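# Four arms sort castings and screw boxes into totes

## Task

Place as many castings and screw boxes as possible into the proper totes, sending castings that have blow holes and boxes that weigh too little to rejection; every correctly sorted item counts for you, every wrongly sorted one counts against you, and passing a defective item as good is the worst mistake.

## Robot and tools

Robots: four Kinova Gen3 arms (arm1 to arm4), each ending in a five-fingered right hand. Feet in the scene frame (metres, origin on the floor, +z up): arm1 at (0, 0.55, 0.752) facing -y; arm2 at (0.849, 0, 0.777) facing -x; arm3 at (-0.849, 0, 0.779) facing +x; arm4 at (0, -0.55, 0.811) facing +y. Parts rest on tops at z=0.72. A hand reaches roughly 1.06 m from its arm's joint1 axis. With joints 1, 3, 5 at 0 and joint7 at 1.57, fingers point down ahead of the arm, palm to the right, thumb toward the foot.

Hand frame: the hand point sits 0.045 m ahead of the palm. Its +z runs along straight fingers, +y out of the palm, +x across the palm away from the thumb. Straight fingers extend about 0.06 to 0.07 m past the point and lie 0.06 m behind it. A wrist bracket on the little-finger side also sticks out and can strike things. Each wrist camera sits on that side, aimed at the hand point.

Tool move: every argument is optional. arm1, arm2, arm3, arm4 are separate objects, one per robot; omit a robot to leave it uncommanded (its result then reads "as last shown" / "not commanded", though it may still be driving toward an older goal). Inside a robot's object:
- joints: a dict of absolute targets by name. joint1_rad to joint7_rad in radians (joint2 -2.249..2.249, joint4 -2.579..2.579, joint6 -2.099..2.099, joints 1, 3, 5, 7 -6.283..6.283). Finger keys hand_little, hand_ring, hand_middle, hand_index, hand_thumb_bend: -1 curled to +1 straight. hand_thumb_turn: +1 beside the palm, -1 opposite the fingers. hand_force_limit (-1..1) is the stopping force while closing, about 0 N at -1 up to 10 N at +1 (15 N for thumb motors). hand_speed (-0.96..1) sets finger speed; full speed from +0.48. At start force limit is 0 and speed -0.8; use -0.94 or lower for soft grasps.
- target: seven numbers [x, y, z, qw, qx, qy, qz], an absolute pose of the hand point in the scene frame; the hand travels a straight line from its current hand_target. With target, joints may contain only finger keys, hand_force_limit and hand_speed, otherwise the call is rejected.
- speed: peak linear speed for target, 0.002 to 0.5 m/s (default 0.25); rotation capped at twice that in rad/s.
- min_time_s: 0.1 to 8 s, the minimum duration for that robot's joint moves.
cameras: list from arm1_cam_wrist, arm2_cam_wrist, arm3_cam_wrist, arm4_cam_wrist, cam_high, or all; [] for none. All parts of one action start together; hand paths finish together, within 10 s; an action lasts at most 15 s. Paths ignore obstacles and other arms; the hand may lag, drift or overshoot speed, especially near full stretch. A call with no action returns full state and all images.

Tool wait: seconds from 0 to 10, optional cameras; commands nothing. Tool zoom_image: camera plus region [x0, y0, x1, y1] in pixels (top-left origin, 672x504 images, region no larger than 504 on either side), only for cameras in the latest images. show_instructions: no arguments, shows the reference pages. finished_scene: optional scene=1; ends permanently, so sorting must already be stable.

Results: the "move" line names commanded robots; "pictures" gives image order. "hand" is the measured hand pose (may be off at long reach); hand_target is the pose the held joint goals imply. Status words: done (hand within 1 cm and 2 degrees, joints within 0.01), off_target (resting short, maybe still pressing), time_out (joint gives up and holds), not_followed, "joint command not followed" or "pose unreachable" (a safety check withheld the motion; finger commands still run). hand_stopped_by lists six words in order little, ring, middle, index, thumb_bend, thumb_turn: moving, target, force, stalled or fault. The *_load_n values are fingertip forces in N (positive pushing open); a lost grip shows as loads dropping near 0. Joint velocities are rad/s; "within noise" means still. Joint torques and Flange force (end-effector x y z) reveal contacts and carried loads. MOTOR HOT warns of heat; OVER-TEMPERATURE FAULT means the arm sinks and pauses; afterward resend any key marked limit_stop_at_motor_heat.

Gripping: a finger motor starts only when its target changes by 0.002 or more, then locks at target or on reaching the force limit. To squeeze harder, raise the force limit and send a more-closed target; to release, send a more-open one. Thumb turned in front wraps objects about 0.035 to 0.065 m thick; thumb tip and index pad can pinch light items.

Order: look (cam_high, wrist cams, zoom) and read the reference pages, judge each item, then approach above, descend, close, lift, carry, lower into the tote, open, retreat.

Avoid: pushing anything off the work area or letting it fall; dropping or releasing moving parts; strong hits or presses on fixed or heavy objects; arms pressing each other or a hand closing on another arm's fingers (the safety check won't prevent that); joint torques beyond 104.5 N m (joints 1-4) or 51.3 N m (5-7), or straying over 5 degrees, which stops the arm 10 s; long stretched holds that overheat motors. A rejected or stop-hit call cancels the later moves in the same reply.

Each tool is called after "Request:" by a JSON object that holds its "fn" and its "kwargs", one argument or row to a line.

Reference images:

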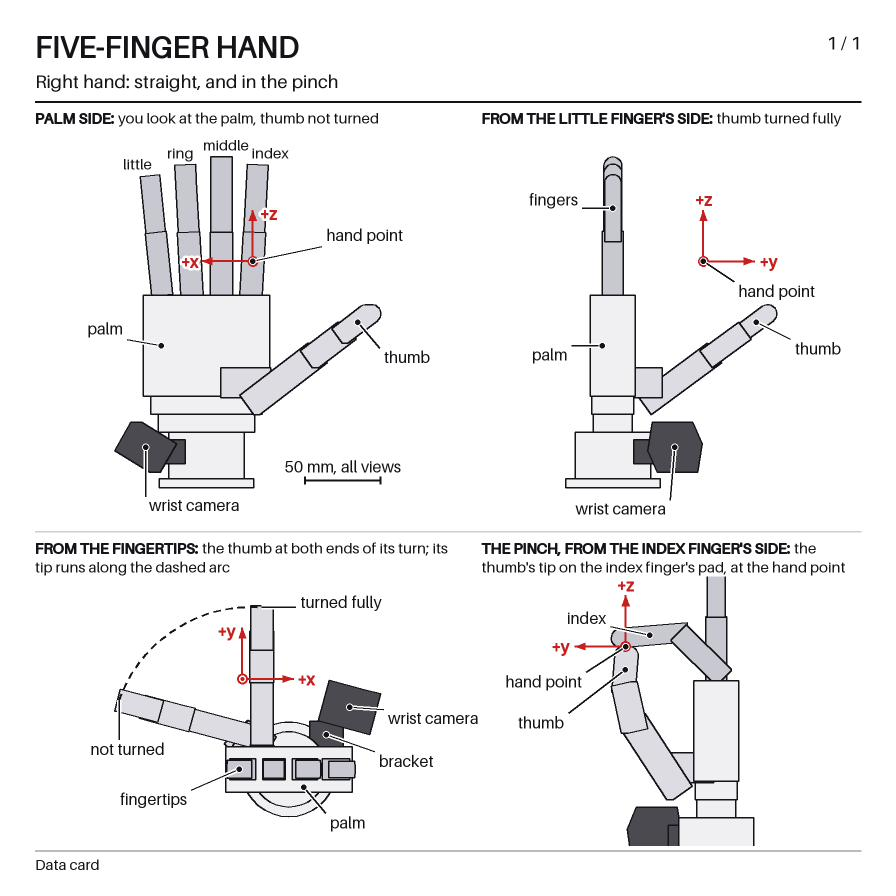

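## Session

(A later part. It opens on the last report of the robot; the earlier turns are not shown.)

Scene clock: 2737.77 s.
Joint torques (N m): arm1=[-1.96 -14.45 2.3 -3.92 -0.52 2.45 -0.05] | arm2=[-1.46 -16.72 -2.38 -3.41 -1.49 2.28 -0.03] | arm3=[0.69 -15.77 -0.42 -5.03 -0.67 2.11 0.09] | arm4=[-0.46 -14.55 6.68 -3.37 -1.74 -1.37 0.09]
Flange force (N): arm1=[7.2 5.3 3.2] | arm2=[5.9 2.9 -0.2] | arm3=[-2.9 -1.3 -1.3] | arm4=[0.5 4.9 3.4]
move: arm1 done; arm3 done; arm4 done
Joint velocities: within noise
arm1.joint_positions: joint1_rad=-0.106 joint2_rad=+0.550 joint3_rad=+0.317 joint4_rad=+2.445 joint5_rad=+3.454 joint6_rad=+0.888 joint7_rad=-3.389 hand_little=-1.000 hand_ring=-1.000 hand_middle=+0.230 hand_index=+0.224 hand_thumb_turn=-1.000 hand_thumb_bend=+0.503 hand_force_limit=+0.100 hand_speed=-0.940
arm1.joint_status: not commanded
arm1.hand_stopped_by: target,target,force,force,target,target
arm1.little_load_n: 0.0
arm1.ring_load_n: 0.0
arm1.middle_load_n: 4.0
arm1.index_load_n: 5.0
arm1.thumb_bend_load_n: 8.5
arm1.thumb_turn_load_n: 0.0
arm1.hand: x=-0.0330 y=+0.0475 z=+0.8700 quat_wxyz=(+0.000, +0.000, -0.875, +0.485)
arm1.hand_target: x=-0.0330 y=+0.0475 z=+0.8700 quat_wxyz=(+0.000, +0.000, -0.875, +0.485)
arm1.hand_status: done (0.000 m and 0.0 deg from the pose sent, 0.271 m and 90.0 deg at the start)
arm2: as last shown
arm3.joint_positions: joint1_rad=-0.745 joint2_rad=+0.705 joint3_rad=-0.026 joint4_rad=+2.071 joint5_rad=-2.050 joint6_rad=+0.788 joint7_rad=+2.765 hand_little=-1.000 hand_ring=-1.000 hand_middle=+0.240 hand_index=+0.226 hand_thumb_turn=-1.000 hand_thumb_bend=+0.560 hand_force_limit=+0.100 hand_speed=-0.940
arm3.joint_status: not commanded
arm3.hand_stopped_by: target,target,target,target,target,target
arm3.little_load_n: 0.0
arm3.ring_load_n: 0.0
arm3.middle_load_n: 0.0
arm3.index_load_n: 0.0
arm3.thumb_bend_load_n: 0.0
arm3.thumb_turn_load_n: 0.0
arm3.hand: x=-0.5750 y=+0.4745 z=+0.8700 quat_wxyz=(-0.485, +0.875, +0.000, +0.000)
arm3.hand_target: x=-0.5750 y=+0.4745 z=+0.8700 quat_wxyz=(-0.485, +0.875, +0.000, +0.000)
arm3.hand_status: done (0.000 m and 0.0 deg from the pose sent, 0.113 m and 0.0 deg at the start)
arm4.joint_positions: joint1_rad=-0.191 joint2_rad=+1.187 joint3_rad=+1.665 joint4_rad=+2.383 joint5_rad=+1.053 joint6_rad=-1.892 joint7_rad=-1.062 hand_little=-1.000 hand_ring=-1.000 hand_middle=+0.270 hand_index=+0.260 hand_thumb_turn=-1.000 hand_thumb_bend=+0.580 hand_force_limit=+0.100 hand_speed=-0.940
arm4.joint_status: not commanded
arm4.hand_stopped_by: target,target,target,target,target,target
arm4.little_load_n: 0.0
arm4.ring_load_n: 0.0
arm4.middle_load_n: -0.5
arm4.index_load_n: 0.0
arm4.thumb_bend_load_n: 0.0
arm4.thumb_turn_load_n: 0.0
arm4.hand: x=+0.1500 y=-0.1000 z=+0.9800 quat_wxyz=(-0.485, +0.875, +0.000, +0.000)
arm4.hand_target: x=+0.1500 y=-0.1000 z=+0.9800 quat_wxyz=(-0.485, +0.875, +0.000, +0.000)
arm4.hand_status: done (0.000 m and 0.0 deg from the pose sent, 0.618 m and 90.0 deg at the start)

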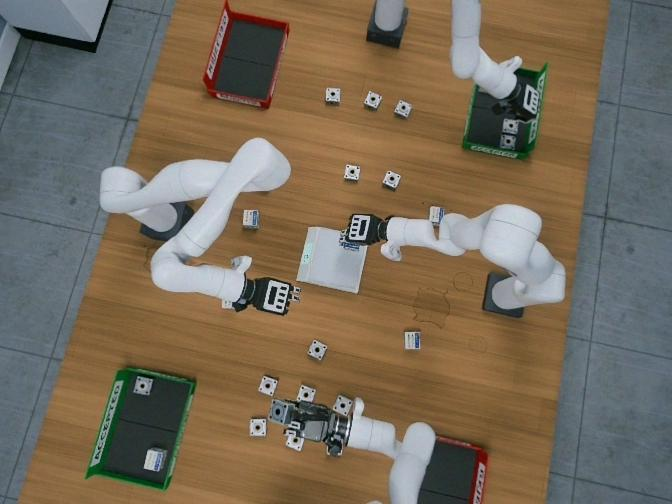

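Request:
{"fn": "move", "kwargs": {
  "arm1": {"target":[-0.033,0.0475,0.8145,0,0,0.8747,-0.4848],"speed":0.08},
  "arm2": {"joints":{"joint1_rad":-0.658,"joint2_rad":0.772,"joint3_rad":0,"joint4_rad":1.908,"joint5_rad":-1.877,"joint6_rad":0.796,"joint7_rad":2.616},"min_time_s":3.3},
  "arm3": {"target":[-0.3044,-0.0152,0.80,0.4846,-0.8743,-0.02518,0.01396],"speed":0.35,"joints":{"hand_index":0.6,"hand_middle":0.6,"hand_thumb_bend":0.65,"hand_speed":0.2}},
  "arm4": {"joints":{"joint1_rad":0.682,"joint2_rad":0.361,"joint3_rad":0,"joint4_rad":2.364,"joint5_rad":0.886,"joint6_rad":-0.705,"joint7_rad":-0.379},"min_time_s":2.8},
  "cameras": ["cam_high"]
}}

Request:
{"fn": "zoom_image", "kwargs": {
  "camera": "cam_high",
  "region": [290, 235, 320, 275]
}}

Scene clock: 2776.93 s.
Joint torques (N m): arm1=[-2.08 -11.82 2.08 -0.65 -0.12 0.46 0.08] | arm2=[-1.39 -17.05 -1.8 -5.78 -1.11 1.81 -0.17] | arm3=[0.67 -22.51 0.98 -6 -1.46 1.79 0.09] | arm4=[-0.49 -12.25 0.88 -5.68 -0.59 -2.3 0.14]
Flange force (N): arm1=[5.8 0.4 -3.2] | arm2=[-1.2 0.4 -6.2] | arm3=[-5.0 -2.9 3.0] | arm4=[0.7 0.0 -0.2]
move: arm1 done; arm2 done; arm3 done; arm4 done
Joint velocities: within noise
arm1.joint_positions: joint1_rad=-0.084 joint2_rad=+0.762 joint3_rad=+0.293 joint4_rad=+2.462 joint5_rad=+3.398 joint6_rad=+1.113 joint7_rad=-3.355 hand_little=-1.000 hand_ring=-1.000 hand_middle=+0.230 hand_index=+0.224 hand_thumb_turn=-1.000 hand_thumb_bend=+0.503 hand_force_limit=+0.100 hand_speed=-0.940
arm1.joint_status: not commanded
arm1.hand_stopped_by: target,target,force,force,target,target
arm1.little_load_n: 0.0
arm1.ring_load_n: 0.0
arm1.middle_load_n: 4.5
arm1.index_load_n: 5.0
arm1.thumb_bend_load_n: 7.5
arm1.thumb_turn_load_n: 0.0
arm1.hand: x=-0.0330 y=+0.0475 z=+0.8145 quat_wxyz=(+0.000, +0.000, -0.875, +0.485)
arm1.hand_target: x=-0.0330 y=+0.0475 z=+0.8145 quat_wxyz=(+0.000, +0.000, -0.875, +0.485)
arm1.hand_status: done (0.000 m and 0.0 deg from the pose sent, 0.056 m and 0.0 deg at the start)
arm2.joint_positions: joint1_rad=-0.658 joint2_rad=+0.772 joint3_rad=+0.000 joint4_rad=+1.908 joint5_rad=-1.877 joint6_rad=+0.796 joint7_rad=+2.616 hand_little=-1.000 hand_ring=-1.000 hand_middle=+0.164 hand_index=+0.153 hand_thumb_turn=-1.000 hand_thumb_bend=+0.502 hand_force_limit=+0.100 hand_speed=-0.940
arm2.joint_status: all done
arm2.hand_stopped_by: target,target,force,force,target,target
arm2.little_load_n: 0.0
arm2.ring_load_n: 0.0
arm2.middle_load_n: 4.0
arm2.index_load_n: 3.5
arm2.thumb_bend_load_n: 6.5
arm2.thumb_turn_load_n: 0.0
arm2.hand: x=+0.5175 y=-0.4799 z=+0.8605 quat_wxyz=(+0.000, +0.000, +0.875, -0.485)
arm2.hand_target: x=+0.5175 y=-0.4799 z=+0.8605 quat_wxyz=(+0.000, +0.000, +0.875, -0.485)
arm2.hand_status: not commanded
arm3.joint_positions: joint1_rad=+0.191 joint2_rad=+1.229 joint3_rad=+0.316 joint4_rad=+1.033 joint5_rad=-1.128 joint6_rad=+1.656 joint7_rad=+2.434 hand_little=-1.000 hand_ring=-1.000 hand_middle=+0.600 hand_index=+0.600 hand_thumb_turn=-1.000 hand_thumb_bend=+0.650 hand_force_limit=+0.100 hand_speed=+0.200
arm3.joint_status: all done
arm3.hand_stopped_by: target,target,target,target,target,target
arm3.little_load_n: 0.0
arm3.ring_load_n: 0.0
arm3.middle_load_n: 0.0
arm3.index_load_n: 0.0
arm3.thumb_bend_load_n: 0.5
arm3.thumb_turn_load_n: 0.0
arm3.hand: x=-0.3044 y=-0.0152 z=+0.8000 quat_wxyz=(-0.485, +0.874, +0.025, -0.014)
arm3.hand_target: x=-0.3044 y=-0.0152 z=+0.8000 quat_wxyz=(-0.485, +0.874, +0.025, -0.014)
arm3.hand_status: done (0.000 m and 0.0 deg from the pose sent, 0.564 m and 3.3 deg at the start)
arm4.joint_positions: joint1_rad=+0.682 joint2_rad=+0.361 joint3_rad=+0.000 joint4_rad=+2.364 joint5_rad=+0.886 joint6_rad=-0.705 joint7_rad=-0.379 hand_little=-1.000 hand_ring=-1.000 hand_middle=+0.270 hand_index=+0.260 hand_thumb_turn=-1.000 hand_thumb_bend=+0.580 hand_force_limit=+0.100 hand_speed=-0.940
arm4.joint_status: all done
arm4.hand_stopped_by: target,target,target,target,target,target
arm4.little_load_n: 0.0
arm4.ring_load_n: 0.0
arm4.middle_load_n: 0.0
arm4.index_load_n: 0.0
arm4.thumb_bend_load_n: 0.0
arm4.thumb_turn_load_n: 0.0
arm4.hand: x=+0.1523 y=-0.1038 z=+0.9871 quat_wxyz=(-0.492, +0.871, -0.001, -0.002)
arm4.hand_target: x=+0.1523 y=-0.1038 z=+0.9871 quat_wxyz=(-0.492, +0.871, -0.001, -0.002)
arm4.hand_status: not commanded

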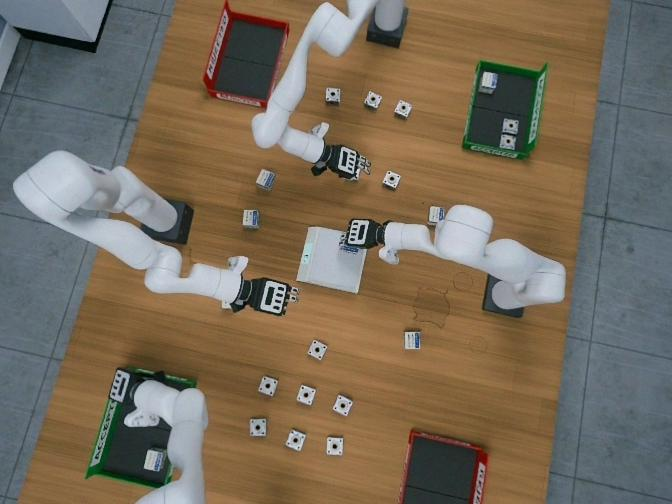

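Scaled by 12.600 from the camera's image (finer frame: 960x720).

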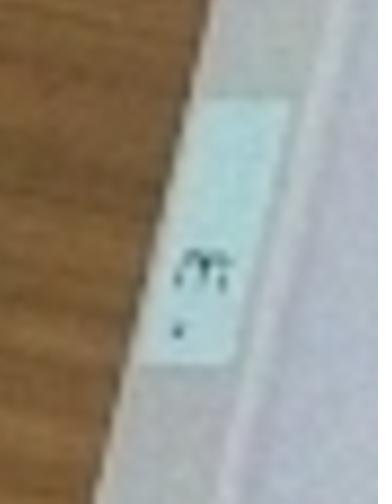

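Request:
{"fn": "move", "kwargs": {
  "arm1": {"target":[-0.033,0.0475,0.8155,0,0,0.8747,-0.4848],"speed":0.05,"joints":{"hand_index":0.28,"hand_middle":0.285,"hand_thumb_bend":0.56}},
  "arm2": {"target":[0.573,-0.4805,0.83,0,0,0.8747,-0.4848],"speed":0.15},
  "arm3": {"target":[-0.3044,-0.0152,0.751,0.4846,-0.8743,-0.02518,0.01396],"speed":0.1},
  "cameras": ["cam_high","arm4_cam_wrist"]
}}

Request:
{"fn": "zoom_image", "kwargs": {
  "camera": "cam_high",
  "region": [290, 235, 320, 275]
}}

Scene clock: 2796.10 s.
Joint torques (N m): arm1=[-1.93 -14.66 2.43 -1.46 -0.39 1.76 0.01] | arm2=[-1.42 -16.24 -1.93 -4.49 -0.73 1.98 -0.16] | arm3=[0.65 -22.67 0.93 -5.73 -1.34 1.84 0.11] | arm4=[-0.42 -12.27 0.78 -5.69 -0.62 -2.29 0.09]
Flange force (N): arm1=[5.7 4.8 1.1] | arm2=[0.0 0.3 -6.5] | arm3=[-4.9 -3.4 2.7] | arm4=[0.6 0.2 0.0]
move: arm1 done; arm2 done; arm3 done
Joint velocities: within noise
arm1.joint_positions: joint1_rad=-0.084 joint2_rad=+0.758 joint3_rad=+0.293 joint4_rad=+2.462 joint5_rad=+3.399 joint6_rad=+1.109 joint7_rad=-3.355 hand_little=-1.000 hand_ring=-1.000 hand_middle=+0.286 hand_index=+0.280 hand_thumb_turn=-1.000 hand_thumb_bend=+0.560 hand_force_limit=+0.100 hand_speed=-0.940
arm1.joint_status: all done
arm1.hand_stopped_by: target,target,target,target,target,target
arm1.little_load_n: 0.0
arm1.ring_load_n: 0.0
arm1.middle_load_n: 0.0
arm1.index_load_n: 0.0
arm1.thumb_bend_load_n: 0.0
arm1.thumb_turn_load_n: 0.0
arm1.hand: x=-0.0330 y=+0.0475 z=+0.8155 quat_wxyz=(+0.000, +0.000, -0.875, +0.485)
arm1.hand_target: x=-0.0330 y=+0.0475 z=+0.8155 quat_wxyz=(+0.000, +0.000, -0.875, +0.485)
arm1.hand_status: done (0.000 m and 0.0 deg from the pose sent, 0.001 m and 0.0 deg at the start)
arm2.joint_positions: joint1_rad=-0.734 joint2_rad=+0.804 joint3_rad=-0.014 joint4_rad=+2.062 joint5_rad=-2.129 joint6_rad=+0.838 joint7_rad=+2.870 hand_little=-1.000 hand_ring=-1.000 hand_middle=+0.164 hand_index=+0.153 hand_thumb_turn=-1.000 hand_thumb_bend=+0.502 hand_force_limit=+0.100 hand_speed=-0.940
arm2.joint_status: not commanded
arm2.hand_stopped_by: target,target,force,force,target,target
arm2.little_load_n: 0.0
arm2.ring_load_n: 0.0
arm2.middle_load_n: 3.5
arm2.index_load_n: 3.5
arm2.thumb_bend_load_n: 7.0
arm2.thumb_turn_load_n: 0.0
arm2.hand: x=+0.5730 y=-0.4805 z=+0.8300 quat_wxyz=(+0.000, +0.000, +0.875, -0.485)
arm2.hand_target: x=+0.5730 y=-0.4805 z=+0.8300 quat_wxyz=(+0.000, +0.000, +0.875, -0.485)
arm2.hand_status: done (0.000 m and 0.0 deg from the pose sent, 0.063 m and 0.1 deg at the start)
arm3.joint_positions: joint1_rad=+0.197 joint2_rad=+1.316 joint3_rad=+0.306 joint4_rad=+1.004 joint5_rad=-1.139 joint6_rad=+1.617 joint7_rad=+2.476 hand_little=-1.000 hand_ring=-1.000 hand_middle=+0.600 hand_index=+0.600 hand_thumb_turn=-1.000 hand_thumb_bend=+0.650 hand_force_limit=+0.100 hand_speed=+0.200
arm3.joint_status: not commanded
arm3.hand_stopped_by: target,target,target,target,target,target
arm3.little_load_n: 0.0
arm3.ring_load_n: 0.0
arm3.middle_load_n: 0.0
arm3.index_load_n: 0.0
arm3.thumb_bend_load_n: 0.0
arm3.thumb_turn_load_n: 0.0
arm3.hand: x=-0.3044 y=-0.0152 z=+0.7510 quat_wxyz=(-0.485, +0.874, +0.025, -0.014)
arm3.hand_target: x=-0.3044 y=-0.0152 z=+0.7510 quat_wxyz=(-0.485, +0.874, +0.025, -0.014)
arm3.hand_status: done (0.000 m and 0.0 deg from the pose sent, 0.049 m and 0.0 deg at the start)
arm4: as last shown
pictures: arm4_cam_wrist, cam_high
arm4_cam_wrist: T_world_to_cam=[[0.29347, -0.47285, -0.83083, 0.73162], [-0.78809, -0.6116, 0.0697, -0.01488], [-0.5411, 0.63432, -0.55214, 0.80293]] pos_world=[0.20803, -0.17247, 1.05222]

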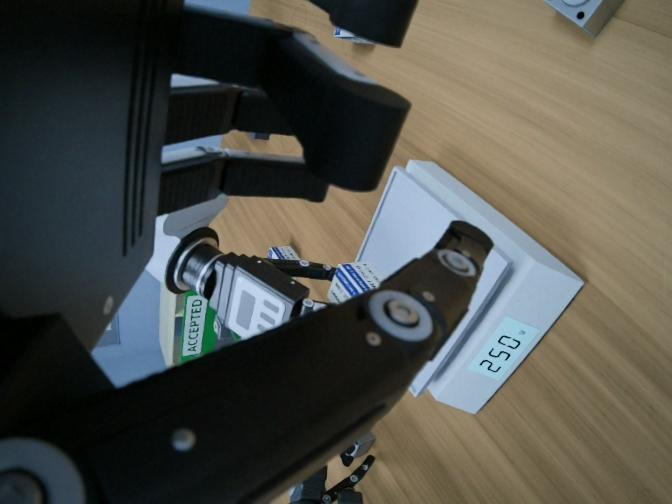

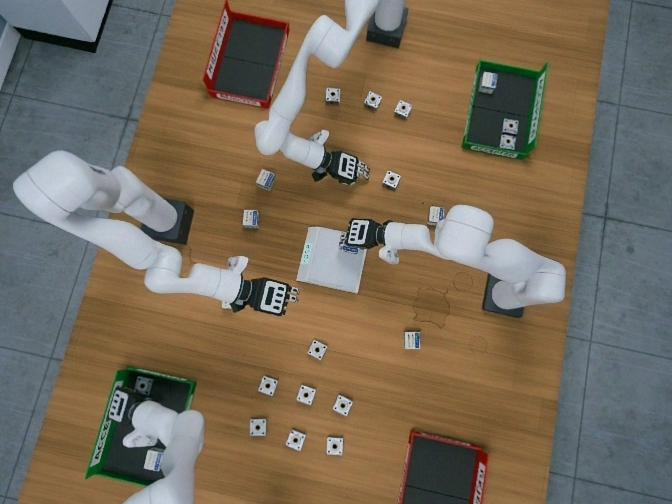

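Scaled by 12.600 from the camera's image (finer frame: 960x720).

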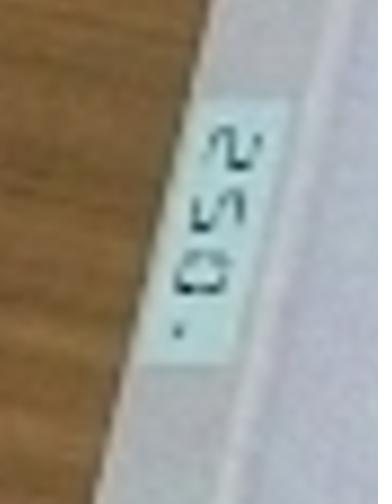

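Request:
{"fn": "move", "kwargs": {
  "arm1": {"joints":{"hand_index":0.33,"hand_middle":0.335,"hand_thumb_bend":0.6}},
  "arm2": {"target":[0.573,-0.4805,0.7572,0,0,0.8747,-0.4848],"speed":0.1},
  "arm3": {"joints":{"hand_index":0.45,"hand_middle":0.45,"hand_thumb_bend":0.5,"hand_speed":-0.6}},
  "arm4": {"joints":{"joint1_rad":0.565,"joint2_rad":0.782,"joint3_rad":0,"joint4_rad":2.245,"joint5_rad":2.145,"joint6_rad":-1.072,"joint7_rad":-0.113,"hand_index":0.6,"hand_middle":0.6,"hand_thumb_bend":0.65,"hand_speed":0.2},"min_time_s":2}
}}

Request:
{"fn": "move", "kwargs": {
  "arm2": {"joints":{"hand_index":0.225,"hand_middle":0.24,"hand_thumb_bend":0.56}},
  "arm3": {"joints":{"hand_index":0.1,"hand_middle":0.1,"hand_speed":-0.94}},
  "arm4": {"target":[-0.0555,-0.3029,0.81,0.31,-0.5593,-0.6725,0.3728],"speed":0.15},
  "cameras": ["cam_high","arm4_cam_wrist"]
}}

Request:
{"fn": "zoom_image", "kwargs": {
  "camera": "cam_high",
  "region": [290, 235, 320, 275]
}}

Scene clock: 2818.13 s.
Joint torques (N m): arm1=[-1.91 -14.65 2.47 -1.56 -0.41 1.8 0.06] | arm2=[-2.66 -10.62 -1.4 -2.84 -0.48 -0.16 0.08] | arm3=[0.63 -22.76 0.88 -5.73 -1.35 1.84 0.17] | arm4=[-0.43 -13.98 0.24 -0.78 -0.29 -2.42 0.09]
Flange force (N): arm1=[5.6 4.7 0.8] | arm2=[-0.5 -10.3 -19.0] | arm3=[-4.6 -3.2 2.6] | arm4=[-2.0 1.4 4.4]
move: arm1 done; arm2 done; arm3 done; arm4 done
Joint velocities: within noise
arm1.joint_positions: joint1_rad=-0.084 joint2_rad=+0.758 joint3_rad=+0.293 joint4_rad=+2.462 joint5_rad=+3.399 joint6_rad=+1.109 joint7_rad=-3.355 hand_little=-1.000 hand_ring=-1.000 hand_middle=+0.336 hand_index=+0.330 hand_thumb_turn=-1.000 hand_thumb_bend=+0.600 hand_force_limit=+0.100 hand_speed=-0.940
arm1.joint_status: all done
arm1.hand_stopped_by: target,target,target,target,target,target
arm1.little_load_n: 0.0
arm1.ring_load_n: 0.0
arm1.middle_load_n: 0.0
arm1.index_load_n: 0.0
arm1.thumb_bend_load_n: 0.0
arm1.thumb_turn_load_n: 0.0
arm1.hand: x=-0.0330 y=+0.0475 z=+0.8155 quat_wxyz=(+0.000, +0.000, -0.875, +0.485)
arm1.hand_target: x=-0.0330 y=+0.0475 z=+0.8155 quat_wxyz=(+0.000, +0.000, -0.875, +0.485)
arm1.hand_status: not commanded
arm2.joint_positions: joint1_rad=-0.743 joint2_rad=+0.996 joint3_rad=-0.001 joint4_rad=+2.033 joint5_rad=-2.235 joint6_rad=+0.939 joint7_rad=+3.036 hand_little=-1.000 hand_ring=-1.000 hand_middle=+0.164 hand_index=+0.153 hand_thumb_turn=-1.000 hand_thumb_bend=+0.502 hand_force_limit=+0.100 hand_speed=-0.940
arm2.joint_status: not commanded
arm2.hand_stopped_by: target,target,force,force,target,target
arm2.little_load_n: 0.0
arm2.ring_load_n: 0.0
arm2.middle_load_n: 3.0
arm2.index_load_n: 3.0
arm2.thumb_bend_load_n: 6.5
arm2.thumb_turn_load_n: 0.0
arm2.hand: x=+0.5730 y=-0.4805 z=+0.7572 quat_wxyz=(+0.000, +0.000, +0.875, -0.485)
arm2.hand_target: x=+0.5730 y=-0.4805 z=+0.7572 quat_wxyz=(+0.000, +0.000, +0.875, -0.485)
arm2.hand_status: done (0.000 m and 0.0 deg from the pose sent, 0.073 m and 0.0 deg at the start)
arm3.joint_positions: joint1_rad=+0.197 joint2_rad=+1.316 joint3_rad=+0.306 joint4_rad=+1.004 joint5_rad=-1.139 joint6_rad=+1.617 joint7_rad=+2.476 hand_little=-1.000 hand_ring=-1.000 hand_middle=+0.450 hand_index=+0.450 hand_thumb_turn=-1.000 hand_thumb_bend=+0.500 hand_force_limit=+0.100 hand_speed=-0.600
arm3.joint_status: all done
arm3.hand_stopped_by: target,target,target,target,target,target
arm3.little_load_n: 0.0
arm3.ring_load_n: 0.0
arm3.middle_load_n: 0.0
arm3.index_load_n: 0.0
arm3.thumb_bend_load_n: 0.0
arm3.thumb_turn_load_n: 0.0
arm3.hand: x=-0.3044 y=-0.0152 z=+0.7510 quat_wxyz=(-0.485, +0.874, +0.025, -0.014)
arm3.hand_target: x=-0.3044 y=-0.0152 z=+0.7510 quat_wxyz=(-0.485, +0.874, +0.025, -0.014)
arm3.hand_status: not commanded
arm4.joint_positions: joint1_rad=+0.565 joint2_rad=+0.782 joint3_rad=+0.000 joint4_rad=+2.245 joint5_rad=+2.145 joint6_rad=-1.072 joint7_rad=-0.113 hand_little=-1.000 hand_ring=-1.000 hand_middle=+0.600 hand_index=+0.600 hand_thumb_turn=-1.000 hand_thumb_bend=+0.650 hand_force_limit=+0.100 hand_speed=+0.200
arm4.joint_status: all done
arm4.hand_stopped_by: target,target,target,target,target,target
arm4.little_load_n: 0.0
arm4.ring_load_n: 0.0
arm4.middle_load_n: 0.0
arm4.index_load_n: 0.0
arm4.thumb_bend_load_n: 0.0
arm4.thumb_turn_load_n: 0.0
arm4.hand: x=-0.0567 y=-0.3042 z=+0.8650 quat_wxyz=(-0.350, +0.615, +0.620, -0.339)
arm4.hand_target: x=-0.0567 y=-0.3042 z=+0.8650 quat_wxyz=(-0.350, +0.615, +0.620, -0.339)
arm4.hand_status: not commanded
pictures: none

Scene clock: 2820.27 s.
Joint torques (N m): arm1=[-1.94 -14.63 2.53 -1.48 -0.43 1.84 0.05] | arm2=[-1.41 -16.51 -1.75 -2.87 -0.35 1.78 -0.14] | arm3=[0.87 -20.08 1.55 -5.4 -0.9 0.67 0.28] | arm4=[-0.46 -15.71 0.03 -0.31 -0.27 -2.4 0.12]
Flange force (N): arm1=[5.8 4.4 1.1] | arm2=[0.3 -1.6 -6.9] | arm3=[-5.8 -8.1 0.3] | arm4=[-1.8 1.0 4.1]
move: arm2 done; arm3 off_target; arm4 done
Joint velocities: within noise
arm1: as last shown
arm2.joint_positions: joint1_rad=-0.743 joint2_rad=+0.996 joint3_rad=-0.001 joint4_rad=+2.033 joint5_rad=-2.235 joint6_rad=+0.939 joint7_rad=+3.036 hand_little=-1.000 hand_ring=-1.000 hand_middle=+0.240 hand_index=+0.226 hand_thumb_turn=-1.000 hand_thumb_bend=+0.560 hand_force_limit=+0.100 hand_speed=-0.940
arm2.joint_status: all done
arm2.hand_stopped_by: target,target,target,target,target,target
arm2.little_load_n: 0.0
arm2.ring_load_n: 0.0
arm2.middle_load_n: 0.0
arm2.index_load_n: -0.5
arm2.thumb_bend_load_n: 0.0
arm2.thumb_turn_load_n: 0.0
arm2.hand: x=+0.5730 y=-0.4805 z=+0.7572 quat_wxyz=(+0.000, +0.000, +0.875, -0.485)
arm2.hand_target: x=+0.5730 y=-0.4805 z=+0.7572 quat_wxyz=(+0.000, +0.000, +0.875, -0.485)
arm2.hand_status: not commanded
arm3.joint_positions: joint1_rad=+0.197 joint2_rad=+1.316 joint3_rad=+0.306 joint4_rad=+1.004 joint5_rad=-1.139 joint6_rad=+1.617 joint7_rad=+2.476 hand_little=-1.000 hand_ring=-1.000 hand_middle=+0.170 hand_index=+0.153 hand_thumb_turn=-1.000 hand_thumb_bend=+0.501 hand_force_limit=+0.100 hand_speed=-0.940
arm3.joint_status: hand_middle off_target (ended at +0.170, target +0.100); hand_index off_target (ended at +0.153, target +0.100); the others done
arm3.hand_stopped_by: target,target,force,force,target,target
arm3.little_load_n: 0.0
arm3.ring_load_n: 0.0
arm3.middle_load_n: 5.0
arm3.index_load_n: 5.5
arm3.thumb_bend_load_n: 6.0
arm3.thumb_turn_load_n: 0.0
arm3.hand: x=-0.3044 y=-0.0152 z=+0.7510 quat_wxyz=(-0.485, +0.874, +0.025, -0.014)
arm3.hand_target: x=-0.3044 y=-0.0152 z=+0.7510 quat_wxyz=(-0.485, +0.874, +0.025, -0.014)
arm3.hand_status: not commanded
arm4.joint_positions: joint1_rad=+0.487 joint2_rad=+0.951 joint3_rad=-0.011 joint4_rad=+2.108 joint5_rad=+2.241 joint6_rad=-1.054 joint7_rad=-0.104 hand_little=-1.000 hand_ring=-1.000 hand_middle=+0.600 hand_index=+0.600 hand_thumb_turn=-1.000 hand_thumb_bend=+0.650 hand_force_limit=+0.100 hand_speed=+0.200
arm4.joint_status: not commanded
arm4.hand_stopped_by: target,target,target,target,target,target
arm4.little_load_n: 0.0
arm4.ring_load_n: 0.0
arm4.middle_load_n: 0.0
arm4.index_load_n: 0.0
arm4.thumb_bend_load_n: 0.0
arm4.thumb_turn_load_n: 0.0
arm4.hand: x=-0.0555 y=-0.3029 z=+0.8100 quat_wxyz=(-0.310, +0.559, +0.672, -0.373)
arm4.hand_target: x=-0.0555 y=-0.3029 z=+0.8100 quat_wxyz=(-0.310, +0.559, +0.672, -0.373)
arm4.hand_status: done (0.000 m and 0.0 deg from the pose sent, 0.055 m and 10.5 deg at the start)
pictures: arm4_cam_wrist, cam_high
arm4_cam_wrist: T_world_to_cam=[[0.42301, 0.38148, -0.82191, 0.81009], [0.74437, -0.66353, 0.07513, -0.22321], [-0.5167, -0.64359, -0.56464, 0.34345]] pos_world=[0.00094, -0.23609, 0.87652]

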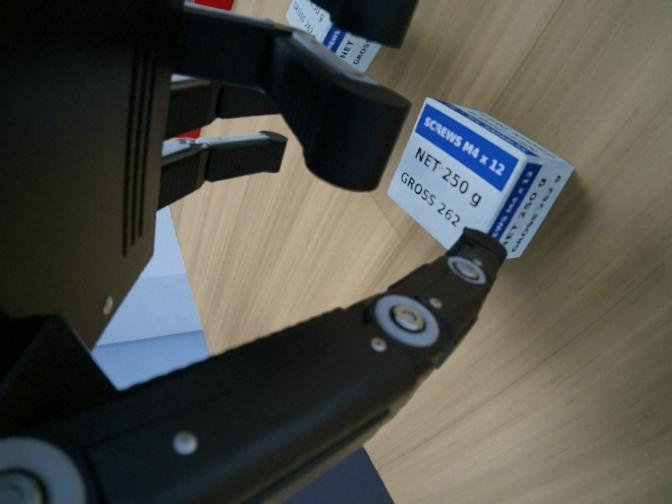

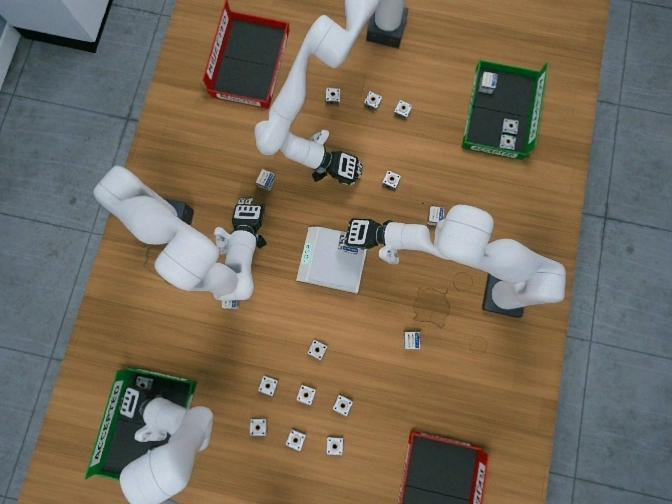

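Scaled by 12.600 from the camera's image (finer frame: 960x720).

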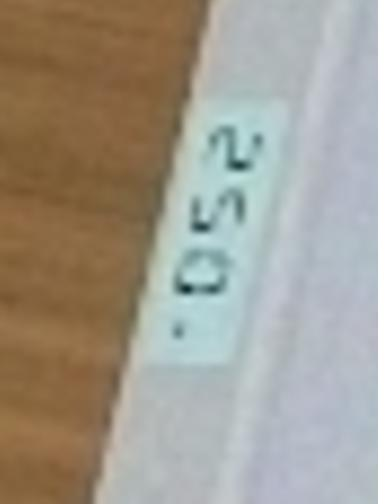

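Request:
{"fn": "move", "kwargs": {
  "arm1": {"joints":{"hand_index":0.1,"hand_middle":0.1,"hand_thumb_bend":0.5}},
  "arm2": {"target":[0.573,-0.4805,0.87,0,0,0.8747,-0.4848],"speed":0.2},
  "arm3": {"target":[-0.3044,-0.0152,0.87,0.4846,-0.8743,-0.02518,0.01396],"speed":0.2},
  "arm4": {"target":[-0.0555,-0.3029,0.755,0.31,-0.5593,-0.6725,0.3728],"speed":0.1}
}}

Request:
{"fn": "move", "kwargs": {
  "arm1": {"target":[-0.033,0.0475,0.88,0,0,0.8747,-0.4848],"speed":0.15},
  "arm2": {"target":[0.4412,-0.107,0.80,-0.02875,0.05188,0.8732,-0.4839],"speed":0.35,"joints":{"hand_index":0.6,"hand_middle":0.6,"hand_thumb_bend":0.65,"hand_speed":0.2}},
  "arm4": {"joints":{"hand_index":0.47,"hand_middle":0.47,"hand_thumb_bend":0.5,"hand_speed":-0.6}},
  "cameras": ["arm4_cam_wrist"]
}}

Scene clock: 2855.07 s.
Joint torques (N m): arm1=[-1.85 -13.67 2.34 -0.92 -0.27 1.3 0.03] | arm2=[-1.38 -14.93 -1.66 -5 -0.78 1.62 -0.16] | arm3=[0.7 -22.83 0.91 -6.65 -1.75 1.92 0.06] | arm4=[-0.42 -16.37 -0.19 0.47 -0.1 -2.44 0.1]
Flange force (N): arm1=[5.4 2.9 0.4] | arm2=[-0.4 -0.5 -7.1] | arm3=[-5.3 -1.4 4.2] | arm4=[-2.3 0.2 4.5]
move: arm1 off_target; arm2 done; arm3 done; arm4 done
Joint velocities: within noise
arm1.joint_positions: joint1_rad=-0.084 joint2_rad=+0.758 joint3_rad=+0.293 joint4_rad=+2.462 joint5_rad=+3.399 joint6_rad=+1.109 joint7_rad=-3.355 hand_little=-1.000 hand_ring=-1.000 hand_middle=+0.203 hand_index=+0.197 hand_thumb_turn=-1.000 hand_thumb_bend=+0.538 hand_force_limit=+0.100 hand_speed=-0.940
arm1.joint_status: hand_middle off_target (ended at +0.203, target +0.100); hand_index off_target (ended at +0.197, target +0.100); hand_thumb_bend off_target (ended at +0.538, target +0.500)
arm1.hand_stopped_by: target,target,force,force,force,target
arm1.little_load_n: 0.0
arm1.ring_load_n: 0.5
arm1.middle_load_n: 6.5
arm1.index_load_n: 5.5
arm1.thumb_bend_load_n: 8.0
arm1.thumb_turn_load_n: 0.5
arm1.hand: x=-0.0330 y=+0.0475 z=+0.8155 quat_wxyz=(+0.000, +0.000, -0.875, +0.485)
arm1.hand_target: x=-0.0330 y=+0.0475 z=+0.8155 quat_wxyz=(+0.000, +0.000, -0.875, +0.485)
arm1.hand_status: not commanded
arm2.joint_positions: joint1_rad=-0.726 joint2_rad=+0.702 joint3_rad=-0.025 joint4_rad=+2.058 joint5_rad=-2.043 joint6_rad=+0.780 joint7_rad=+2.747 hand_little=-1.000 hand_ring=-1.000 hand_middle=+0.240 hand_index=+0.226 hand_thumb_turn=-1.000 hand_thumb_bend=+0.560 hand_force_limit=+0.100 hand_speed=-0.940
arm2.joint_status: not commanded
arm2.hand_stopped_by: target,target,target,target,target,target
arm2.little_load_n: 0.0
arm2.ring_load_n: 0.0
arm2.middle_load_n: 0.0
arm2.index_load_n: 0.0
arm2.thumb_bend_load_n: 0.0
arm2.thumb_turn_load_n: 0.0
arm2.hand: x=+0.5730 y=-0.4805 z=+0.8700 quat_wxyz=(+0.000, +0.000, +0.875, -0.485)
arm2.hand_target: x=+0.5730 y=-0.4805 z=+0.8700 quat_wxyz=(+0.000, +0.000, +0.875, -0.485)
arm2.hand_status: done (0.000 m and 0.0 deg from the pose sent, 0.113 m and 0.0 deg at the start)
arm3.joint_positions: joint1_rad=+0.186 joint2_rad=+1.118 joint3_rad=+0.326 joint4_rad=+1.038 joint5_rad=-1.116 joint6_rad=+1.721 joint7_rad=+2.352 hand_little=-1.000 hand_ring=-1.000 hand_middle=+0.170 hand_index=+0.153 hand_thumb_turn=-1.000 hand_thumb_bend=+0.502 hand_force_limit=+0.100 hand_speed=-0.940
arm3.joint_status: not commanded
arm3.hand_stopped_by: target,target,force,force,target,target
arm3.little_load_n: 0.0
arm3.ring_load_n: 0.0
arm3.middle_load_n: 3.5
arm3.index_load_n: 4.0
arm3.thumb_bend_load_n: 8.0
arm3.thumb_turn_load_n: 0.0
arm3.hand: x=-0.3044 y=-0.0152 z=+0.8699 quat_wxyz=(-0.485, +0.874, +0.025, -0.014)
arm3.hand_target: x=-0.3044 y=-0.0152 z=+0.8700 quat_wxyz=(-0.485, +0.874, +0.025, -0.014)
arm3.hand_status: done (0.000 m and 0.0 deg from the pose sent, 0.119 m and 0.0 deg at the start)
arm4.joint_positions: joint1_rad=+0.502 joint2_rad=+1.101 joint3_rad=-0.028 joint4_rad=+2.063 joint5_rad=+2.204 joint6_rad=-0.977 joint7_rad=-0.017 hand_little=-1.000 hand_ring=-1.000 hand_middle=+0.600 hand_index=+0.600 hand_thumb_turn=-1.000 hand_thumb_bend=+0.650 hand_force_limit=+0.100 hand_speed=+0.200
arm4.joint_status: not commanded
arm4.hand_stopped_by: target,target,target,target,target,target
arm4.little_load_n: 0.0
arm4.ring_load_n: 0.0
arm4.middle_load_n: 0.0
arm4.index_load_n: 0.0
arm4.thumb_bend_load_n: 0.0
arm4.thumb_turn_load_n: 0.0
arm4.hand: x=-0.0555 y=-0.3029 z=+0.7550 quat_wxyz=(-0.310, +0.559, +0.672, -0.373)
arm4.hand_target: x=-0.0555 y=-0.3029 z=+0.7550 quat_wxyz=(-0.310, +0.559, +0.672, -0.373)
arm4.hand_status: done (0.000 m and 0.0 deg from the pose sent, 0.055 m and 0.0 deg at the start)
pictures: none

Scene clock: 2856.83 s.
Joint torques (N m): arm1=[-1.95 -14.15 2.33 -4.36 -0.61 2.41 -0.03] | arm2=[-1.41 -15.69 -0.38 -2.67 -0.75 1.68 -0.11] | arm3=[0.65 -22.81 0.83 -6.61 -1.75 1.91 0.09] | arm4=[-0.43 -16.35 -0.1 0.61 -0.12 -2.42 0.13]
Flange force (N): arm1=[7.8 5.2 3.1] | arm2=[-3.5 -2.6 -5.2] | arm3=[-5.0 -1.4 4.0] | arm4=[-1.9 0.4 4.3]
move: arm1 done; arm2 done; arm4 done
Joint velocities: within noise
arm1.joint_positions: joint1_rad=-0.110 joint2_rad=+0.512 joint3_rad=+0.320 joint4_rad=+2.438 joint5_rad=+3.464 joint6_rad=+0.845 joint7_rad=-3.397 hand_little=-1.000 hand_ring=-1.000 hand_middle=+0.203 hand_index=+0.197 hand_thumb_turn=-1.000 hand_thumb_bend=+0.539 hand_force_limit=+0.100 hand_speed=-0.940
arm1.joint_status: not commanded
arm1.hand_stopped_by: target,target,force,force,force,target
arm1.little_load_n: 0.0
arm1.ring_load_n: 0.0
arm1.middle_load_n: 5.5
arm1.index_load_n: 4.5
arm1.thumb_bend_load_n: 9.0
arm1.thumb_turn_load_n: 0.5
arm1.hand: x=-0.0330 y=+0.0475 z=+0.8800 quat_wxyz=(+0.000, +0.000, -0.875, +0.485)
arm1.hand_target: x=-0.0330 y=+0.0475 z=+0.8800 quat_wxyz=(+0.000, +0.000, -0.875, +0.485)
arm1.hand_status: done (0.000 m and 0.0 deg from the pose sent, 0.064 m and 0.0 deg at the start)
arm2.joint_positions: joint1_rad=+0.042 joint2_rad=+0.942 joint3_rad=+0.298 joint4_rad=+1.917 joint5_rad=-1.368 joint6_rad=+1.298 joint7_rad=+2.856 hand_little=-1.000 hand_ring=-1.000 hand_middle=+0.600 hand_index=+0.600 hand_thumb_turn=-1.000 hand_thumb_bend=+0.650 hand_force_limit=+0.100 hand_speed=+0.200
arm2.joint_status: all done
arm2.hand_stopped_by: target,target,target,target,target,target
arm2.little_load_n: 0.0
arm2.ring_load_n: 0.0
arm2.middle_load_n: 0.0
arm2.index_load_n: 0.0
arm2.thumb_bend_load_n: 0.0
arm2.thumb_turn_load_n: 0.0
arm2.hand: x=+0.4412 y=-0.1070 z=+0.8000 quat_wxyz=(-0.029, +0.052, +0.873, -0.484)
arm2.hand_target: x=+0.4412 y=-0.1070 z=+0.8000 quat_wxyz=(-0.029, +0.052, +0.873, -0.484)
arm2.hand_status: done (0.000 m and 0.0 deg from the pose sent, 0.402 m and 6.8 deg at the start)
arm3: as last shown
arm3.thumb_bend_load_n: 8.5
arm3.hand: x=-0.3044 y=-0.0152 z=+0.8700 quat_wxyz=(-0.485, +0.874, +0.025, -0.014)
arm4.joint_positions: joint1_rad=+0.502 joint2_rad=+1.101 joint3_rad=-0.028 joint4_rad=+2.063 joint5_rad=+2.204 joint6_rad=-0.977 joint7_rad=-0.017 hand_little=-1.000 hand_ring=-1.000 hand_middle=+0.470 hand_index=+0.470 hand_thumb_turn=-1.000 hand_thumb_bend=+0.500 hand_force_limit=+0.100 hand_speed=-0.600
arm4.joint_status: all done
arm4.hand_stopped_by: target,target,target,target,target,target
arm4.little_load_n: 0.0
arm4.ring_load_n: 0.0
arm4.middle_load_n: 0.0
arm4.index_load_n: 0.0
arm4.thumb_bend_load_n: 0.5
arm4.thumb_turn_load_n: 0.0
arm4.hand: x=-0.0555 y=-0.3029 z=+0.7550 quat_wxyz=(-0.310, +0.559, +0.672, -0.373)
arm4.hand_target: x=-0.0555 y=-0.3029 z=+0.7550 quat_wxyz=(-0.310, +0.559, +0.672, -0.373)
arm4.hand_status: not commanded
arm4_cam_wrist: T_world_to_cam=[[0.42301, 0.38148, -0.82191, 0.76488], [0.74437, -0.66353, 0.07513, -0.21908], [-0.5167, -0.64359, -0.56464, 0.3124]] pos_world=[0.00094, -0.23609, 0.82152]

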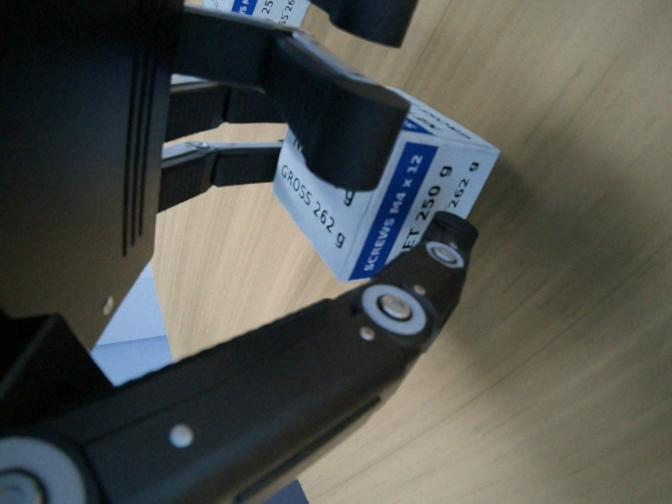

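Request:
{"fn": "move", "kwargs": {
  "arm1": {"target":[0.30,0.33,0.89,0.3428,-0.6185,0.6185,-0.3428],"speed":0.4},
  "arm2": {"target":[0.4412,-0.107,0.751,-0.02875,0.05188,0.8732,-0.4839],"speed":0.1},
  "arm3": {"joints":{"joint1_rad":0.555,"joint2_rad":0.941,"joint3_rad":0,"joint4_rad":1.673,"joint5_rad":-1.036,"joint6_rad":1.863,"joint7_rad":-0.452},"min_time_s":3.2},
  "arm4": {"joints":{"hand_index":0.1,"hand_middle":0.1,"hand_speed":-0.94}},
  "cameras": ["cam_high"]
}}

Request:
{"fn": "zoom_image", "kwargs": {
  "camera": "cam_high",
  "region": [355, 55, 405, 93]
}}

Scene clock: 2898.20 s.
Joint torques (N m): arm1=[-2.01 -11.86 -0.11 -2.96 -0.61 2.37 -0.04] | arm2=[-1.43 -16.24 -0.48 -2.01 -0.59 1.75 -0.13] | arm3=[0.64 -17.78 -1.24 -3.56 -1.34 2.79 0.21] | arm4=[-0.12 -15.84 0.83 -0.62 -0.2 -1.24 0.23]
Flange force (N): arm1=[1.9 6.1 -1.4] | arm2=[-3.2 -2.8 -5.4] | arm3=[2.3 -0.5 3.6] | arm4=[-2.5 -3.7 3.1]
move: arm1 done; arm2 done; arm3 done; arm4 off_target
Joint velocities: within noise
arm1.joint_positions: joint1_rad=-0.283 joint2_rad=+0.442 joint3_rad=-0.078 joint4_rad=+2.452 joint5_rad=+4.539 joint6_rad=+0.918 joint7_rad=-3.423 hand_little=-1.000 hand_ring=-1.000 hand_middle=+0.203 hand_index=+0.197 hand_thumb_turn=-1.000 hand_thumb_bend=+0.539 hand_force_limit=+0.100 hand_speed=-0.940
arm1.joint_status: not commanded
arm1.hand_stopped_by: target,target,force,force,force,target
arm1.little_load_n: 0.0
arm1.ring_load_n: 0.0
arm1.middle_load_n: 5.5
arm1.index_load_n: 5.0
arm1.thumb_bend_load_n: 9.0
arm1.thumb_turn_load_n: 0.5
arm1.hand: x=+0.3000 y=+0.3300 z=+0.8900 quat_wxyz=(-0.343, +0.618, -0.618, +0.343)
arm1.hand_target: x=+0.3000 y=+0.3300 z=+0.8900 quat_wxyz=(-0.343, +0.618, -0.618, +0.343)
arm1.hand_status: done (0.000 m and 0.0 deg from the pose sent, 0.437 m and 90.0 deg at the start)
arm2.joint_positions: joint1_rad=+0.058 joint2_rad=+1.058 joint3_rad=+0.271 joint4_rad=+1.891 joint5_rad=-1.418 joint6_rad=+1.272 joint7_rad=+2.947 hand_little=-1.000 hand_ring=-1.000 hand_middle=+0.600 hand_index=+0.600 hand_thumb_turn=-1.000 hand_thumb_bend=+0.650 hand_force_limit=+0.100 hand_speed=+0.200
arm2.joint_status: not commanded
arm2.hand_stopped_by: target,target,target,target,target,target
arm2.little_load_n: 0.0
arm2.ring_load_n: 0.0
arm2.middle_load_n: 0.0
arm2.index_load_n: 0.0
arm2.thumb_bend_load_n: 0.0
arm2.thumb_turn_load_n: -0.5
arm2.hand: x=+0.4412 y=-0.1070 z=+0.7510 quat_wxyz=(-0.029, +0.052, +0.873, -0.484)
arm2.hand_target: x=+0.4412 y=-0.1070 z=+0.7510 quat_wxyz=(-0.029, +0.052, +0.873, -0.484)
arm2.hand_status: done (0.000 m and 0.0 deg from the pose sent, 0.049 m and 0.0 deg at the start)
arm3.joint_positions: joint1_rad=+0.555 joint2_rad=+0.941 joint3_rad=+0.000 joint4_rad=+1.673 joint5_rad=-1.036 joint6_rad=+1.863 joint7_rad=-0.452 hand_little=-1.000 hand_ring=-1.000 hand_middle=+0.170 hand_index=+0.153 hand_thumb_turn=-1.000 hand_thumb_bend=+0.502 hand_force_limit=+0.100 hand_speed=-0.940
arm3.joint_status: all done
arm3.hand_stopped_by: target,target,force,force,target,target
arm3.little_load_n: 0.0
arm3.ring_load_n: 0.0
arm3.middle_load_n: 4.5
arm3.index_load_n: 4.0
arm3.thumb_bend_load_n: 7.5
arm3.thumb_turn_load_n: 0.0
arm3.hand: x=-0.4223 y=+0.0187 z=+1.1023 quat_wxyz=(+0.001, +0.000, -0.706, -0.709)
arm3.hand_target: x=-0.4223 y=+0.0187 z=+1.1023 quat_wxyz=(+0.001, +0.000, -0.706, -0.709)
arm3.hand_status: not commanded
arm4.joint_positions: joint1_rad=+0.502 joint2_rad=+1.101 joint3_rad=-0.028 joint4_rad=+2.063 joint5_rad=+2.204 joint6_rad=-0.977 joint7_rad=-0.017 hand_little=-1.000 hand_ring=-1.000 hand_middle=+0.207 hand_index=+0.201 hand_thumb_turn=-1.000 hand_thumb_bend=+0.502 hand_force_limit=+0.100 hand_speed=-0.940
arm4.joint_status: hand_middle off_target (ended at +0.207, target +0.100); hand_index off_target (ended at +0.201, target +0.100); the others done
arm4.hand_stopped_by: target,target,force,force,target,target
arm4.little_load_n: 0.5
arm4.ring_load_n: 0.0
arm4.middle_load_n: 5.0
arm4.index_load_n: 5.5
arm4.thumb_bend_load_n: 7.0
arm4.thumb_turn_load_n: 0.0
arm4.hand: x=-0.0555 y=-0.3029 z=+0.7550 quat_wxyz=(-0.310, +0.559, +0.672, -0.373)
arm4.hand_target: x=-0.0555 y=-0.3029 z=+0.7550 quat_wxyz=(-0.310, +0.559, +0.672, -0.373)
arm4.hand_status: not commanded

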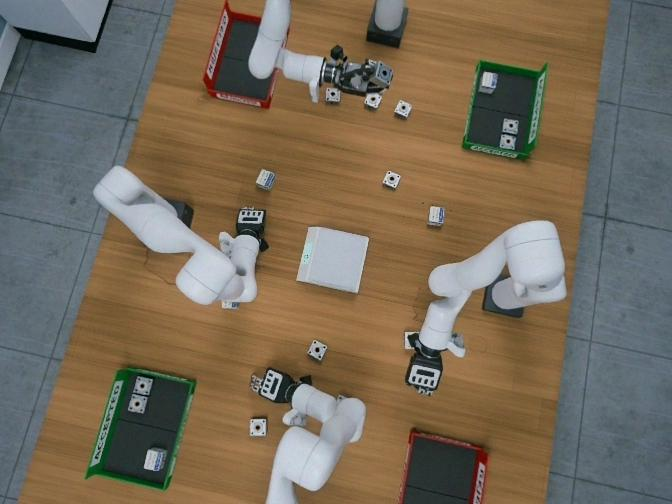

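Scaled by 10.080 from the camera's image (finer frame: 960x720).

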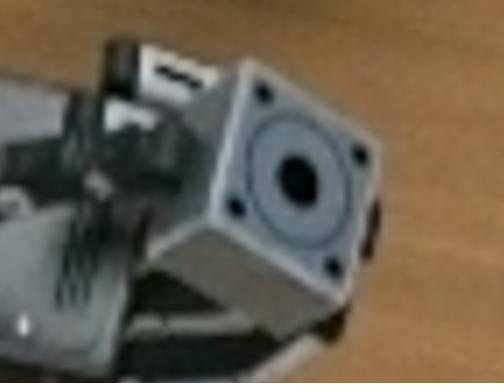

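Request:
{"fn": "move", "kwargs": {
  "arm1": {"target":[0.5735,0.408,0.88,0.3428,-0.6185,0.6185,-0.3428],"speed":0.3},
  "arm2": {"joints":{"hand_index":0.45,"hand_middle":0.45,"hand_thumb_bend":0.5,"hand_speed":-0.6}},
  "arm3": {"joints":{"joint1_rad":-0.677,"joint2_rad":0.771,"joint3_rad":0,"joint4_rad":1.923,"joint5_rad":-1.884,"joint6_rad":0.804,"joint7_rad":2.635},"min_time_s":3.3},
  "arm4": {"target":[0.038,-0.0185,0.88,0.4848,-0.8747,0,0],"speed":0.25},
  "cameras": ["arm3_cam_wrist","cam_high"]
}}

Request:
{"fn": "zoom_image", "kwargs": {
  "camera": "arm3_cam_wrist",
  "region": [250, 100, 520, 320]
}}

Scene clock: 2924.63 s.
Joint torques (N m): arm1=[-1.92 -17.6 -0.56 -6.31 -0.21 2.5 -0.02] | arm2=[-1.43 -16.21 -0.51 -2 -0.61 1.74 -0.12] | arm3=[0.73 -17.87 -0.64 -5.84 -0.98 2.32 0.07] | arm4=[-0.44 -17.36 0.42 -4.13 0.1 -3.03 0.1]
Flange force (N): arm1=[7.6 1.4 -1.2] | arm2=[-3.1 -2.8 -5.5] | arm3=[-3.1 -0.2 -0.4] | arm4=[1.0 4.2 1.5]
move: arm1 done; arm2 done; arm3 done; arm4 done
Joint velocities: within noise
arm1.joint_positions: joint1_rad=-1.015 joint2_rad=+0.604 joint3_rad=-0.217 joint4_rad=+2.084 joint5_rad=+3.659 joint6_rad=+0.544 joint7_rad=-3.275 hand_little=-1.000 hand_ring=-1.000 hand_middle=+0.203 hand_index=+0.197 hand_thumb_turn=-1.000 hand_thumb_bend=+0.539 hand_force_limit=+0.100 hand_speed=-0.940
arm1.joint_status: not commanded
arm1.hand_stopped_by: target,target,force,force,force,target
arm1.little_load_n: 0.0
arm1.ring_load_n: 0.0
arm1.middle_load_n: 5.5
arm1.index_load_n: 4.5
arm1.thumb_bend_load_n: 9.0
arm1.thumb_turn_load_n: 0.5
arm1.hand: x=+0.5735 y=+0.4080 z=+0.8800 quat_wxyz=(-0.343, +0.618, -0.618, +0.343)
arm1.hand_target: x=+0.5735 y=+0.4080 z=+0.8800 quat_wxyz=(-0.343, +0.618, -0.618, +0.343)
arm1.hand_status: done (0.000 m and 0.0 deg from the pose sent, 0.285 m and 0.0 deg at the start)
arm2.joint_positions: joint1_rad=+0.058 joint2_rad=+1.058 joint3_rad=+0.271 joint4_rad=+1.891 joint5_rad=-1.418 joint6_rad=+1.272 joint7_rad=+2.947 hand_little=-1.000 hand_ring=-1.000 hand_middle=+0.450 hand_index=+0.450 hand_thumb_turn=-1.000 hand_thumb_bend=+0.500 hand_force_limit=+0.100 hand_speed=-0.600
arm2.joint_status: all done
arm2.hand_stopped_by: target,target,target,target,target,target
arm2.little_load_n: 0.0
arm2.ring_load_n: 0.0
arm2.middle_load_n: 0.0
arm2.index_load_n: 0.0
arm2.thumb_bend_load_n: 0.0
arm2.thumb_turn_load_n: 0.0
arm2.hand: x=+0.4412 y=-0.1070 z=+0.7510 quat_wxyz=(-0.029, +0.052, +0.873, -0.484)
arm2.hand_target: x=+0.4412 y=-0.1070 z=+0.7510 quat_wxyz=(-0.029, +0.052, +0.873, -0.484)
arm2.hand_status: not commanded
arm3.joint_positions: joint1_rad=-0.677 joint2_rad=+0.771 joint3_rad=+0.000 joint4_rad=+1.923 joint5_rad=-1.884 joint6_rad=+0.804 joint7_rad=+2.635 hand_little=-1.000 hand_ring=-1.000 hand_middle=+0.170 hand_index=+0.153 hand_thumb_turn=-1.000 hand_thumb_bend=+0.502 hand_force_limit=+0.100 hand_speed=-0.940
arm3.joint_status: all done
arm3.hand_stopped_by: target,target,force,force,target,target
arm3.little_load_n: 0.0
arm3.ring_load_n: 0.0
arm3.middle_load_n: 4.0
arm3.index_load_n: 4.0
arm3.thumb_bend_load_n: 8.5
arm3.thumb_turn_load_n: 0.0
arm3.hand: x=-0.5194 y=+0.4737 z=+0.8621 quat_wxyz=(-0.485, +0.874, +0.001, +0.001)
arm3.hand_target: x=-0.5194 y=+0.4737 z=+0.8621 quat_wxyz=(-0.485, +0.874, +0.001, +0.001)
arm3.hand_status: not commanded
arm4.joint_positions: joint1_rad=+0.288 joint2_rad=+0.726 joint3_rad=-0.125 joint4_rad=+2.341 joint5_rad=+0.095 joint6_rad=-0.909 joint7_rad=+0.096 hand_little=-1.000 hand_ring=-1.000 hand_middle=+0.207 hand_index=+0.201 hand_thumb_turn=-1.000 hand_thumb_bend=+0.503 hand_force_limit=+0.100 hand_speed=-0.940
arm4.joint_status: not commanded
arm4.hand_stopped_by: target,target,force,force,target,target
arm4.little_load_n: 0.0
arm4.ring_load_n: 0.0
arm4.middle_load_n: 4.0
arm4.index_load_n: 4.5
arm4.thumb_bend_load_n: 8.0
arm4.thumb_turn_load_n: 0.0
arm4.hand: x=+0.0380 y=-0.0185 z=+0.8800 quat_wxyz=(-0.485, +0.875, +0.000, +0.000)
arm4.hand_target: x=+0.0380 y=-0.0185 z=+0.8800 quat_wxyz=(-0.485, +0.875, +0.000, +0.000)
arm4.hand_status: done (0.000 m and 0.0 deg from the pose sent, 0.324 m and 100.5 deg at the start)
arm3_cam_wrist: T_world_to_cam=[[0.23755, -0.50072, -0.83238, 1.08154], [-0.83434, -0.544, 0.08914, -0.25501], [-0.49744, 0.67331, -0.54699, 0.0041]] pos_world=[-0.46764, 0.40005, 0.92522]

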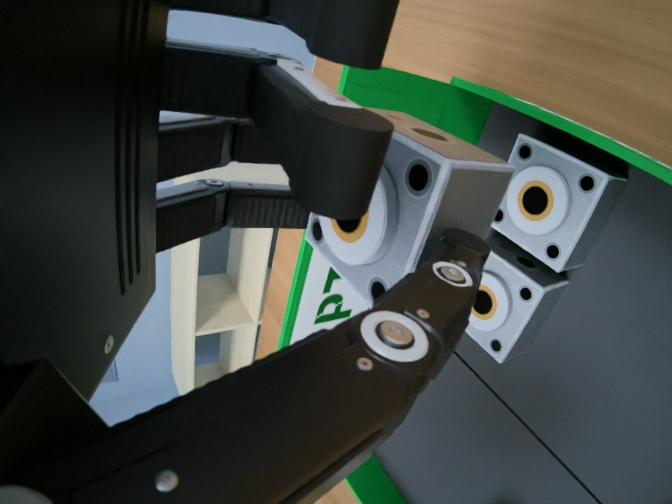

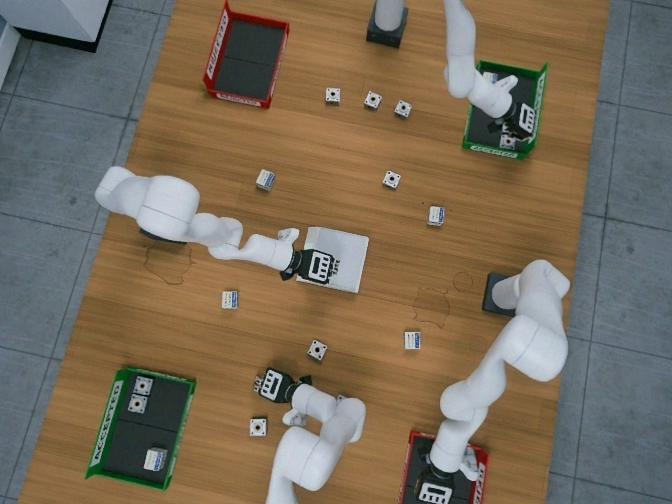

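Scaled by 1.867 from the camera's image (finer frame: 960x720).

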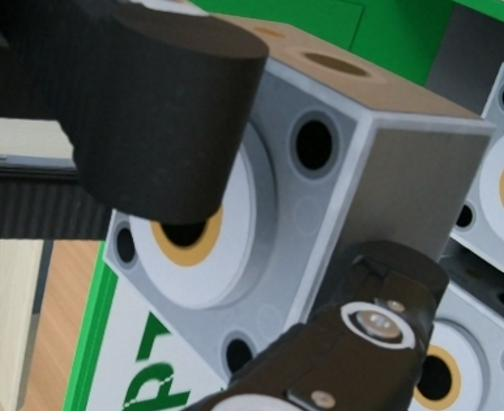

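Request:
{"fn": "zoom_image", "kwargs": {
  "camera": "arm3_cam_wrist",
  "region": [360, 95, 520, 190]
}}

Scaled by 3.150 from the camera's image (finer frame: 960x720).

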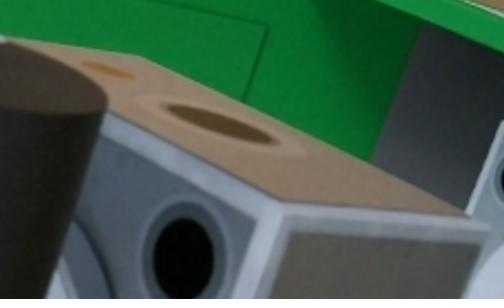

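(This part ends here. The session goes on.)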